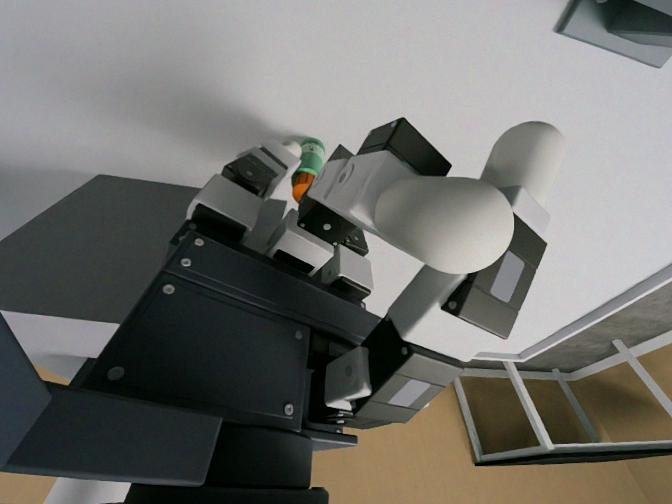

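Request:
{"fn": "move", "kwargs": {"arm1": {"joints":{"hand_index_abd":-0.14,"hand_ring_abd":0.14}}}}

Request:
{"fn": "move", "kwargs": {"arm1": {"joints":{"joint2_rad":0.7360,"joint4_rad":1.0886,"joint6_rad":1.3170},"min_time_s":2.5}, "arm2": {"joints":{"joint2_rad":-0.0350,"joint4_rad":2.0607,"joint6_rad":1.1159},"min_time_s":4}, "cameras": ["cam_station1","arm2_cam_wrist"]}}

Request:
{"fn": "zoom_image", "kwargs": {"camera": "cam_station1", "region": [290, 110, 470, 240]}}

Scene clock: 709.10 s.
Joint torques (N m): arm1=[0.05 -21.42 -1.25 -6.76 -0.23 -0.2 -0.1] | arm2=[0.38 -15.35 0.13 0.82 -0.2 -0.09 -0.02] | arm3=[-0.32 -0.04 -0.07 -8.25 0.19 -0.47 0.46] | arm4=[-0.07 0.99 -1.43 -8.42 -0.32 -0.54 -0.56]
Motor temperatures (°C): arm1=[30 31 30 31 38 34 35] | arm2=[34 31 27 32 35 32 37] | arm3=[30 30 30 33 37 37 40] | arm4=[28 30 30 30 38 41 37]
Flange force (N): arm1=[0.4 2.3 -0.9] | arm2=[0.2 -5.2 4.2] | arm3=[2.3 1.7 2.9] | arm4=[1.7 -6.6 2.4]
move: arm1 done
Joint velocities: within noise
arm1.joint_positions: joint1_rad=+0.643 joint2_rad=+0.842 joint3_rad=+0.000 joint4_rad=+1.249 joint5_rad=+0.000 joint6_rad=+1.051 joint7_rad=+0.000 hand_index_mcp=+0.755 hand_index_abd=-0.143 hand_index_pip=+0.578 hand_index_dip=+0.697 hand_middle_mcp=-0.457 hand_middle_abd=+0.000 hand_middle_pip=-0.294 hand_middle_dip=+0.693 hand_ring_mcp=+0.755 hand_ring_abd=+0.143 hand_ring_pip=+0.578 hand_ring_dip=+0.697 hand_thumb_cmc=-0.618 hand_thumb_axl=+0.677 hand_thumb_mcp=-0.002 hand_thumb_ipl=-0.065 hand_current_limit=+0.400 hand_speed=-0.800
arm1.joint_status: all done
arm1.hand_state: goal,goal,goal,goal,blocked,goal,goal,goal,goal,goal,goal,goal,goal,goal,goal,goal
arm1.index_mcp_current_ma: 0
arm1.index_abd_current_ma: -1
arm1.index_pip_current_ma: 1
arm1.index_dip_current_ma: 0
arm1.middle_mcp_current_ma: 33
arm1.middle_abd_current_ma: 0
arm1.middle_pip_current_ma: 4
arm1.middle_dip_current_ma: 1
arm1.ring_mcp_current_ma: 0
arm1.ring_abd_current_ma: 1
arm1.ring_pip_current_ma: 1
arm1.ring_dip_current_ma: 0
arm1.thumb_cmc_current_ma: 1
arm1.thumb_axl_current_ma: 0
arm1.thumb_mcp_current_ma: -1
arm1.thumb_ipl_current_ma: 1
arm1.hand_goal_index_mcp: 0.754
arm1.hand_goal_index_abd: -0.140
arm1.hand_goal_index_pip: 0.576
arm1.hand_goal_index_dip: 0.696
arm1.hand_goal_middle_mcp: -0.480
arm1.hand_goal_middle_abd: 0.000
arm1.hand_goal_middle_pip: -0.300
arm1.hand_goal_middle_dip: 0.690
arm1.hand_goal_ring_mcp: 0.754
arm1.hand_goal_ring_abd: 0.140
arm1.hand_goal_ring_pip: 0.576
arm1.hand_goal_ring_dip: 0.696
arm1.hand_goal_thumb_cmc: -0.620
arm1.hand_goal_thumb_axl: 0.678
arm1.hand_goal_thumb_mcp: 0.000
arm1.hand_goal_thumb_ipl: -0.066
arm1.hand: x=+0.5941 y=-0.0246 z=+1.1009 quat_wxyz=(-0.007, +0.866, +0.499, +0.004) (m; scene frame)
arm2, arm3, arm4: as last shown
pictures: none

Scene clock: 713.40 s.
Joint torques (N m): arm1=[0.06 -20.89 -1.3 -7.71 -0.24 -0.2 -0.12] | arm2=[0.25 -7.89 -0.25 -9.39 -0.16 -0.1 -0.03] | arm3=[-0.26 -0.08 -0.06 -8.21 0.26 -0.45 0.43] | arm4=[-0.11 1.06 -1.52 -8.43 -0.32 -0.6 -0.47]
Motor temperatures (°C): arm1=[30 31 30 31 38 34 35] | arm2=[34 31 27 32 35 32 37] | arm3=[30 30 30 33 37 37 40] | arm4=[28 30 30 30 38 41 37]
Flange force (N): arm1=[0.2 2.0 -1.1] | arm2=[-0.4 -1.6 5.7] | arm3=[2.2 1.7 2.8] | arm4=[1.9 -6.5 2.3]
move: arm1 done; arm2 done
Joint velocities: within noise
arm1.joint_positions: joint1_rad=+0.643 joint2_rad=+0.736 joint3_rad=+0.000 joint4_rad=+1.089 joint5_rad=+0.000 joint6_rad=+1.317 joint7_rad=+0.000 hand_index_mcp=+0.755 hand_index_abd=-0.143 hand_index_pip=+0.578 hand_index_dip=+0.697 hand_middle_mcp=-0.457 hand_middle_abd=+0.000 hand_middle_pip=-0.294 hand_middle_dip=+0.693 hand_ring_mcp=+0.754 hand_ring_abd=+0.143 hand_ring_pip=+0.578 hand_ring_dip=+0.697 hand_thumb_cmc=-0.618 hand_thumb_axl=+0.677 hand_thumb_mcp=-0.002 hand_thumb_ipl=-0.065 hand_current_limit=+0.400 hand_speed=-0.800
arm1.joint_status: all done
arm1.hand_state: goal,goal,goal,goal,blocked,goal,goal,goal,goal,goal,goal,goal,goal,goal,goal,goal
arm1.index_mcp_current_ma: 0
arm1.index_abd_current_ma: -1
arm1.index_pip_current_ma: 1
arm1.index_dip_current_ma: 0
arm1.middle_mcp_current_ma: 33
arm1.middle_abd_current_ma: 0
arm1.middle_pip_current_ma: 4
arm1.middle_dip_current_ma: 1
arm1.ring_mcp_current_ma: 0
arm1.ring_abd_current_ma: 1
arm1.ring_pip_current_ma: 1
arm1.ring_dip_current_ma: 0
arm1.thumb_cmc_current_ma: 1
arm1.thumb_axl_current_ma: 0
arm1.thumb_mcp_current_ma: -1
arm1.thumb_ipl_current_ma: 1
arm1.hand_goal_index_mcp: 0.754
arm1.hand_goal_index_abd: -0.140
arm1.hand_goal_index_pip: 0.576
arm1.hand_goal_index_dip: 0.696
arm1.hand_goal_middle_mcp: -0.480
arm1.hand_goal_middle_abd: 0.000
arm1.hand_goal_middle_pip: -0.300
arm1.hand_goal_middle_dip: 0.690
arm1.hand_goal_ring_mcp: 0.754
arm1.hand_goal_ring_abd: 0.140
arm1.hand_goal_ring_pip: 0.576
arm1.hand_goal_ring_dip: 0.696
arm1.hand_goal_thumb_cmc: -0.620
arm1.hand_goal_thumb_axl: 0.678
arm1.hand_goal_thumb_mcp: 0.000
arm1.hand_goal_thumb_ipl: -0.066
arm1.hand: x=+0.5940 y=-0.0264 z=+1.2098 quat_wxyz=(-0.007, +0.866, +0.499, +0.004) (m; scene frame)
arm2.joint_positions: joint1_rad=+0.336 joint2_rad=-0.035 joint3_rad=+0.000 joint4_rad=+2.061 joint5_rad=+0.000 joint6_rad=+1.116 joint7_rad=+0.000 hand_index_mcp=+0.754 hand_index_abd=-0.221 hand_index_pip=+0.577 hand_index_dip=+0.696 hand_middle_mcp=-0.462 hand_middle_abd=+0.000 hand_middle_pip=-0.295 hand_middle_dip=+0.693 hand_ring_mcp=+0.753 hand_ring_abd=+0.222 hand_ring_pip=+0.577 hand_ring_dip=+0.696 hand_thumb_cmc=-0.619 hand_thumb_axl=+0.677 hand_thumb_mcp=-0.002 hand_thumb_ipl=-0.065 hand_current_limit=+0.400 hand_speed=-0.800
arm2.joint_status: all done
arm2.hand_state: goal,blocked,goal,goal,goal,goal,goal,goal,goal,blocked,goal,goal,goal,goal,goal,goal
arm2.index_mcp_current_ma: 0
arm2.index_abd_current_ma: 385
arm2.index_pip_current_ma: 0
arm2.index_dip_current_ma: 0
arm2.middle_mcp_current_ma: 8
arm2.middle_abd_current_ma: 0
arm2.middle_pip_current_ma: 1
arm2.middle_dip_current_ma: 0
arm2.ring_mcp_current_ma: 0
arm2.ring_abd_current_ma: -385
arm2.ring_pip_current_ma: 0
arm2.ring_dip_current_ma: 0
arm2.thumb_cmc_current_ma: 0
arm2.thumb_axl_current_ma: 0
arm2.thumb_mcp_current_ma: 0
arm2.thumb_ipl_current_ma: 0
arm2.hand_goal_index_mcp: 0.754
arm2.hand_goal_index_abd: -0.450
arm2.hand_goal_index_pip: 0.576
arm2.hand_goal_index_dip: 0.696
arm2.hand_goal_middle_mcp: -0.480
arm2.hand_goal_middle_abd: 0.000
arm2.hand_goal_middle_pip: -0.300
arm2.hand_goal_middle_dip: 0.690
arm2.hand_goal_ring_mcp: 0.754
arm2.hand_goal_ring_abd: 0.450
arm2.hand_goal_ring_pip: 0.576
arm2.hand_goal_ring_dip: 0.696
arm2.hand_goal_thumb_cmc: -0.620
arm2.hand_goal_thumb_axl: 0.678
arm2.hand_goal_thumb_mcp: 0.000
arm2.hand_goal_thumb_ipl: -0.066
arm2.hand: x=+0.2270 y=-0.4954 z=+1.2349 quat_wxyz=(+0.005, +0.852, +0.523, -0.006) (m; scene frame)
arm3, arm4: as last shown
pictures: arm2_cam_wrist, cam_station1

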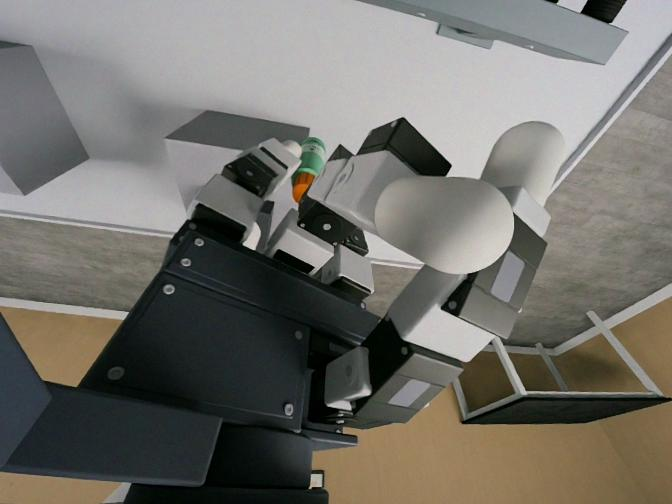

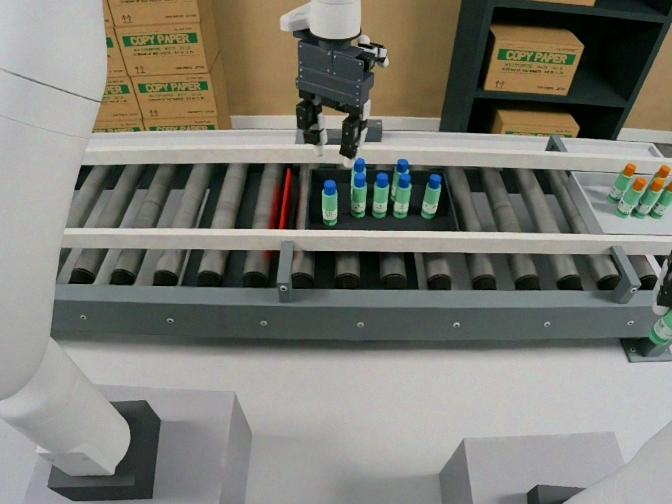

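Scaled by 2.800 from the camera's 672x504 image, which has a finer 960x720 frame.

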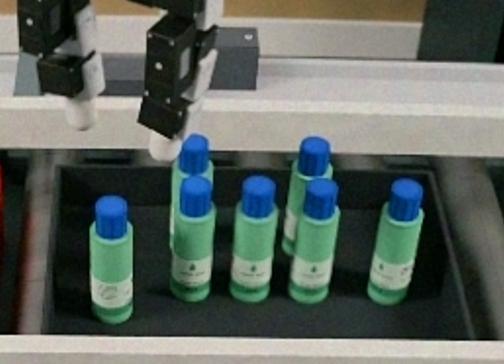

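Request:
{"fn": "move", "kwargs": {"arm1": {"joints":{"joint1_rad":-0.9552,"joint2_rad":0.338,"joint4_rad":1.7306,"joint6_rad":1.0729,"hand_index_abd":0,"hand_ring_abd":0},"min_time_s":4}}}

Request:
{"fn": "move", "kwargs": {"arm1": {"joints":{"joint2_rad":0.6590,"joint4_rad":2.4082,"joint6_rad":0.0744},"min_time_s":3}, "cameras": ["cam_station1","arm1_cam_wrist"]}}

Request:
{"fn": "zoom_image", "kwargs": {"camera": "arm1_cam_wrist", "region": [180, 60, 380, 210]}}

Scene clock: 731.53 s.
Joint torques (N m): arm1=[0.25 -13.53 -1.33 -7 -0.19 -0.24 -0.15] | arm2=[0.28 -7.92 -0.22 -9.41 -0.19 -0.13 -0.03] | arm3=[-0.29 0.02 -0.03 -8.25 0.23 -0.43 0.42] | arm4=[-0.22 1.06 -1.46 -8.5 -0.34 -0.58 -0.44]
Motor temperatures (°C): arm1=[30 31 30 32 38 34 35] | arm2=[34 31 27 32 35 32 37] | arm3=[30 30 30 33 37 37 40] | arm4=[28 30 30 30 38 41 37]
Flange force (N): arm1=[-0.4 1.7 -1.2] | arm2=[-0.3 -1.6 5.7] | arm3=[2.4 1.8 3.1] | arm4=[1.8 -6.2 2.6]
move: arm1 done
Joint velocities: within noise
arm1.joint_positions: joint1_rad=-0.955 joint2_rad=+0.338 joint3_rad=+0.000 joint4_rad=+1.731 joint5_rad=+0.000 joint6_rad=+1.073 joint7_rad=+0.000 hand_index_mcp=+0.755 hand_index_abd=-0.003 hand_index_pip=+0.578 hand_index_dip=+0.697 hand_middle_mcp=-0.457 hand_middle_abd=+0.000 hand_middle_pip=-0.294 hand_middle_dip=+0.693 hand_ring_mcp=+0.754 hand_ring_abd=+0.003 hand_ring_pip=+0.578 hand_ring_dip=+0.697 hand_thumb_cmc=-0.618 hand_thumb_axl=+0.677 hand_thumb_mcp=-0.002 hand_thumb_ipl=-0.065 hand_current_limit=+0.400 hand_speed=-0.800
arm1.joint_status: all done
arm1.hand_state: goal,goal,goal,goal,blocked,goal,goal,goal,goal,goal,goal,goal,goal,goal,goal,goal
arm1.index_mcp_current_ma: 0
arm1.index_abd_current_ma: -1
arm1.index_pip_current_ma: 1
arm1.index_dip_current_ma: 0
arm1.middle_mcp_current_ma: 33
arm1.middle_abd_current_ma: 0
arm1.middle_pip_current_ma: 4
arm1.middle_dip_current_ma: 1
arm1.ring_mcp_current_ma: 0
arm1.ring_abd_current_ma: 1
arm1.ring_pip_current_ma: 1
arm1.ring_dip_current_ma: 0
arm1.thumb_cmc_current_ma: 1
arm1.thumb_axl_current_ma: 0
arm1.thumb_mcp_current_ma: -1
arm1.thumb_ipl_current_ma: 1
arm1.hand_goal_index_mcp: 0.754
arm1.hand_goal_index_abd: 0.000
arm1.hand_goal_index_pip: 0.576
arm1.hand_goal_index_dip: 0.696
arm1.hand_goal_middle_mcp: -0.480
arm1.hand_goal_middle_abd: 0.000
arm1.hand_goal_middle_pip: -0.300
arm1.hand_goal_middle_dip: 0.690
arm1.hand_goal_ring_mcp: 0.754
arm1.hand_goal_ring_abd: 0.000
arm1.hand_goal_ring_pip: 0.576
arm1.hand_goal_ring_dip: 0.696
arm1.hand_goal_thumb_cmc: -0.620
arm1.hand_goal_thumb_axl: 0.678
arm1.hand_goal_thumb_mcp: 0.000
arm1.hand_goal_thumb_ipl: -0.066
arm1.hand: x=+0.3177 y=+0.7687 z=+1.2360 quat_wxyz=(-0.001, +0.246, +0.969, +0.008) (m; scene frame)
arm2, arm3, arm4: as last shown
pictures: none

Scene clock: 734.83 s.
Joint torques (N m): arm1=[0.27 -12.41 -1.23 -0.49 -0.14 -0.22 -0.1] | arm2=[0.28 -7.88 -0.22 -9.42 -0.2 -0.12 -0.04] | arm3=[-0.32 -0.05 -0.07 -8.17 0.2 -0.45 0.5] | arm4=[-0.1 1.06 -1.42 -8.43 -0.39 -0.6 -0.56]
Motor temperatures (°C): arm1=[30 31 30 31 38 34 35] | arm2=[34 31 27 32 35 32 37] | arm3=[30 30 30 33 37 37 40] | arm4=[28 30 30 30 38 41 37]
Flange force (N): arm1=[1.1 1.5 -0.1] | arm2=[-0.4 -1.7 5.7] | arm3=[2.2 1.9 2.7] | arm4=[1.9 -6.6 2.3]
move: arm1 done
Joint velocities: within noise
arm1.joint_positions: joint1_rad=-0.955 joint2_rad=+0.659 joint3_rad=+0.000 joint4_rad=+2.408 joint5_rad=+0.000 joint6_rad=+0.074 joint7_rad=+0.000 hand_index_mcp=+0.755 hand_index_abd=-0.003 hand_index_pip=+0.578 hand_index_dip=+0.697 hand_middle_mcp=-0.457 hand_middle_abd=+0.000 hand_middle_pip=-0.294 hand_middle_dip=+0.693 hand_ring_mcp=+0.754 hand_ring_abd=+0.003 hand_ring_pip=+0.578 hand_ring_dip=+0.697 hand_thumb_cmc=-0.618 hand_thumb_axl=+0.677 hand_thumb_mcp=-0.002 hand_thumb_ipl=-0.065 hand_current_limit=+0.400 hand_speed=-0.800
arm1.joint_status: all done
arm1.hand_state: goal,goal,goal,goal,blocked,goal,goal,goal,goal,goal,goal,goal,goal,goal,goal,goal
arm1.index_mcp_current_ma: 0
arm1.index_abd_current_ma: -1
arm1.index_pip_current_ma: 1
arm1.index_dip_current_ma: 0
arm1.middle_mcp_current_ma: 33
arm1.middle_abd_current_ma: 0
arm1.middle_pip_current_ma: 4
arm1.middle_dip_current_ma: 1
arm1.ring_mcp_current_ma: 0
arm1.ring_abd_current_ma: 1
arm1.ring_pip_current_ma: 1
arm1.ring_dip_current_ma: 0
arm1.thumb_cmc_current_ma: 1
arm1.thumb_axl_current_ma: 0
arm1.thumb_mcp_current_ma: -1
arm1.thumb_ipl_current_ma: 1
arm1.hand_goal_index_mcp: 0.754
arm1.hand_goal_index_abd: 0.000
arm1.hand_goal_index_pip: 0.576
arm1.hand_goal_index_dip: 0.696
arm1.hand_goal_middle_mcp: -0.480
arm1.hand_goal_middle_abd: 0.000
arm1.hand_goal_middle_pip: -0.300
arm1.hand_goal_middle_dip: 0.690
arm1.hand_goal_ring_mcp: 0.754
arm1.hand_goal_ring_abd: 0.000
arm1.hand_goal_ring_pip: 0.576
arm1.hand_goal_ring_dip: 0.696
arm1.hand_goal_thumb_cmc: -0.620
arm1.hand_goal_thumb_axl: 0.678
arm1.hand_goal_thumb_mcp: 0.000
arm1.hand_goal_thumb_ipl: -0.066
arm1.hand: x=+0.2536 y=+0.6540 z=+1.0064 quat_wxyz=(-0.001, +0.246, +0.969, +0.008) (m; scene frame)
arm2, arm3, arm4: as last shown
pictures: arm1_cam_wrist, cam_station1

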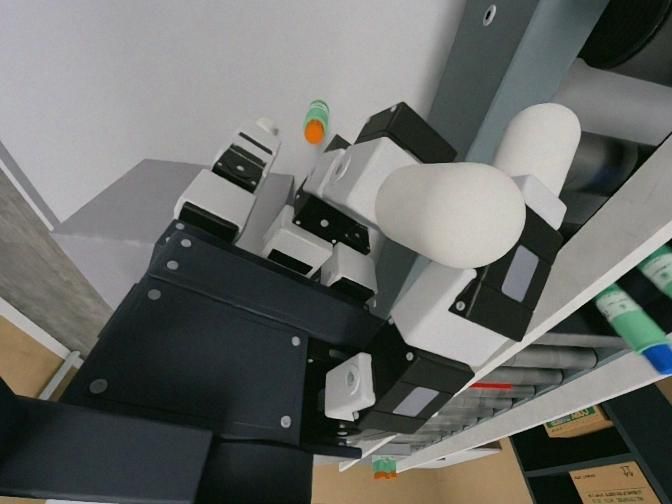

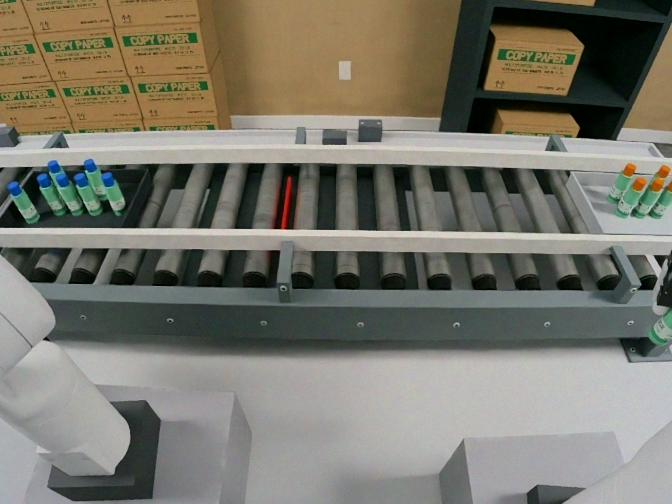

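Scaled by 2.520 from the camera's 672x504 image, which has a finer 960x720 frame.

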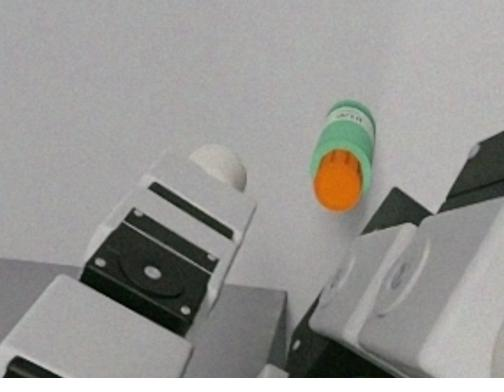

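Request:
{"fn": "move", "kwargs": {"arm1": {"joints":{"joint1_rad":-0.9554,"joint2_rad":1.0776,"joint4_rad":2.3449,"joint6_rad":-0.2809},"min_time_s":3.5}, "cameras": ["arm1_cam_wrist","cam_station1","cam_stand","cam_side1"]}}

Request:
{"fn": "zoom_image", "kwargs": {"camera": "arm1_cam_wrist", "region": [180, 60, 380, 210]}}

Scene clock: 760.43 s.
Joint torques (N m): arm1=[0.2 -14.67 -1.13 2.5 -0.1 -0.23 -0.14] | arm2=[0.27 -7.87 -0.2 -9.44 -0.19 -0.13 -0.05] | arm3=[-0.38 -0.03 -0.04 -8.23 0.22 -0.45 0.5] | arm4=[-0.18 1.1 -1.33 -8.38 -0.31 -0.57 -0.52]
Motor temperatures (°C): arm1=[30 31 30 31 38 34 35] | arm2=[34 31 27 32 35 31 37] | arm3=[30 30 30 33 37 37 40] | arm4=[28 30 30 30 38 41 37]
Flange force (N): arm1=[-0.6 1.7 0.5] | arm2=[-0.4 -1.8 5.7] | arm3=[2.2 2.0 2.9] | arm4=[1.7 -6.0 2.2]
move: arm1 done
Joint velocities: within noise
arm1.joint_positions: joint1_rad=-0.955 joint2_rad=+1.078 joint3_rad=+0.000 joint4_rad=+2.345 joint5_rad=+0.000 joint6_rad=-0.281 joint7_rad=+0.000 hand_index_mcp=+0.755 hand_index_abd=-0.003 hand_index_pip=+0.578 hand_index_dip=+0.697 hand_middle_mcp=-0.457 hand_middle_abd=+0.000 hand_middle_pip=-0.294 hand_middle_dip=+0.693 hand_ring_mcp=+0.754 hand_ring_abd=+0.003 hand_ring_pip=+0.578 hand_ring_dip=+0.697 hand_thumb_cmc=-0.618 hand_thumb_axl=+0.677 hand_thumb_mcp=-0.002 hand_thumb_ipl=-0.065 hand_current_limit=+0.400 hand_speed=-0.800
arm1.joint_status: all done
arm1.hand_state: goal,goal,goal,goal,blocked,goal,goal,goal,goal,goal,goal,goal,goal,goal,goal,goal
arm1.index_mcp_current_ma: 0
arm1.index_abd_current_ma: -1
arm1.index_pip_current_ma: 1
arm1.index_dip_current_ma: 0
arm1.middle_mcp_current_ma: 33
arm1.middle_abd_current_ma: 0
arm1.middle_pip_current_ma: 4
arm1.middle_dip_current_ma: 1
arm1.ring_mcp_current_ma: 0
arm1.ring_abd_current_ma: 1
arm1.ring_pip_current_ma: 1
arm1.ring_dip_current_ma: 0
arm1.thumb_cmc_current_ma: 1
arm1.thumb_axl_current_ma: 0
arm1.thumb_mcp_current_ma: -1
arm1.thumb_ipl_current_ma: 1
arm1.hand_goal_index_mcp: 0.754
arm1.hand_goal_index_abd: 0.000
arm1.hand_goal_index_pip: 0.576
arm1.hand_goal_index_dip: 0.696
arm1.hand_goal_middle_mcp: -0.480
arm1.hand_goal_middle_abd: 0.000
arm1.hand_goal_middle_pip: -0.300
arm1.hand_goal_middle_dip: 0.690
arm1.hand_goal_ring_mcp: 0.754
arm1.hand_goal_ring_abd: 0.000
arm1.hand_goal_ring_pip: 0.576
arm1.hand_goal_ring_dip: 0.696
arm1.hand_goal_thumb_cmc: -0.620
arm1.hand_goal_thumb_axl: 0.678
arm1.hand_goal_thumb_mcp: 0.000
arm1.hand_goal_thumb_ipl: -0.066
arm1.hand: x=+0.2549 y=+0.6581 z=+0.8845 quat_wxyz=(-0.001, +0.246, +0.969, +0.008) (m; scene frame)
arm2, arm3, arm4: as last shown
pictures: arm1_cam_wrist, cam_side1, cam_stand, cam_station1

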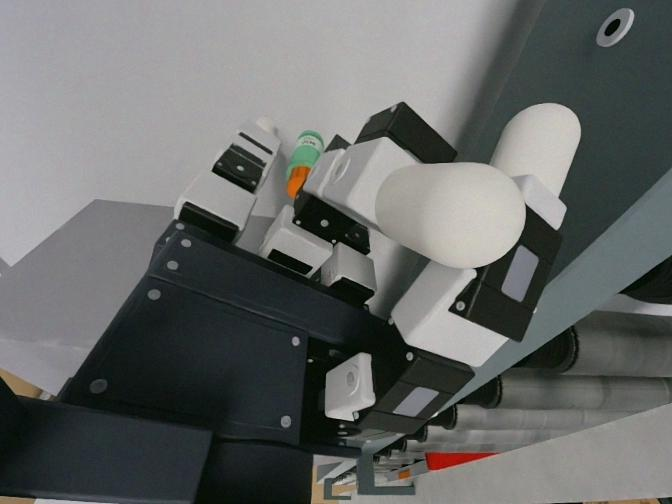

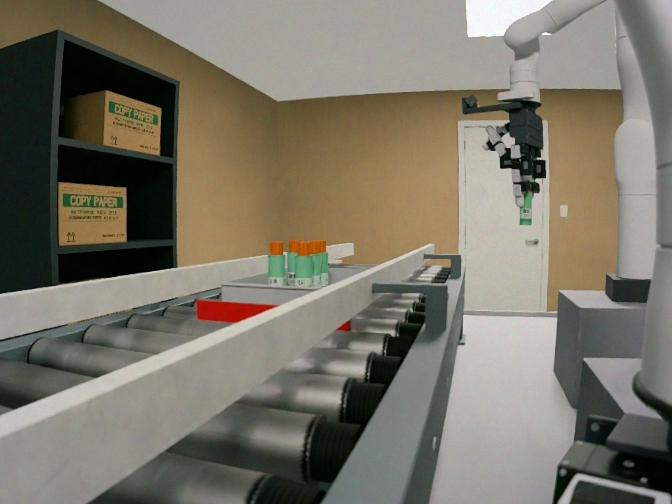

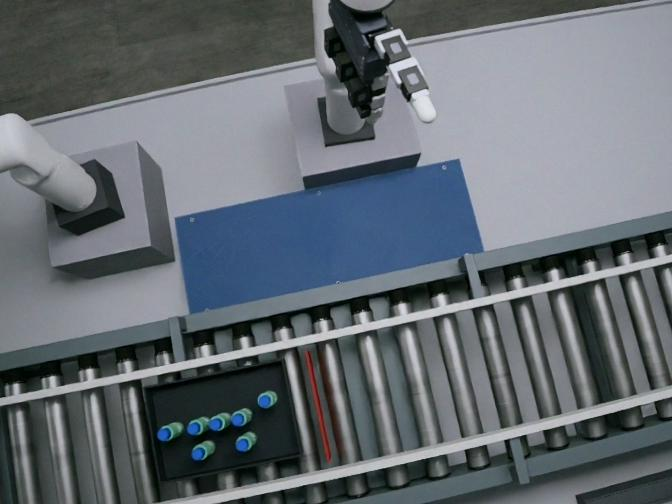

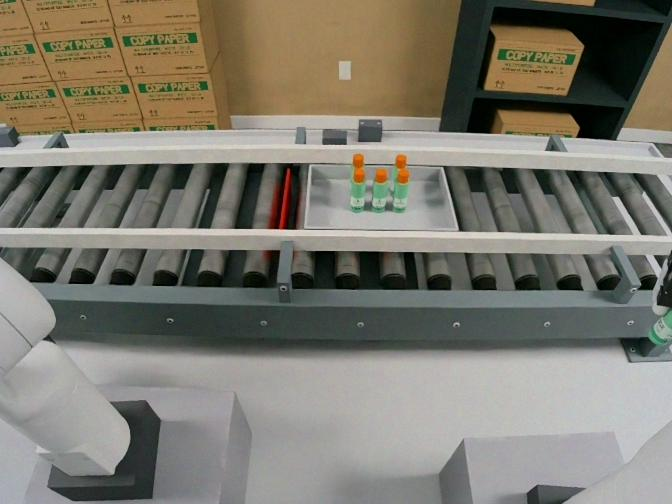

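Scaled by 2.520 from the camera's 672x504 image, which has a finer 960x720 frame.

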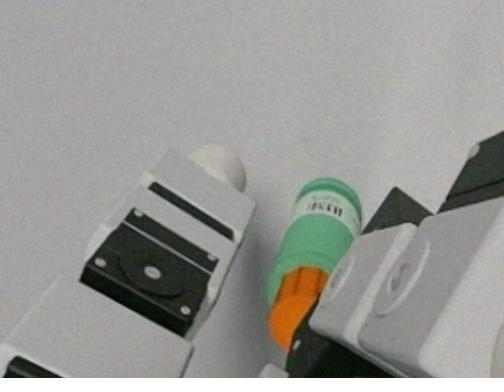

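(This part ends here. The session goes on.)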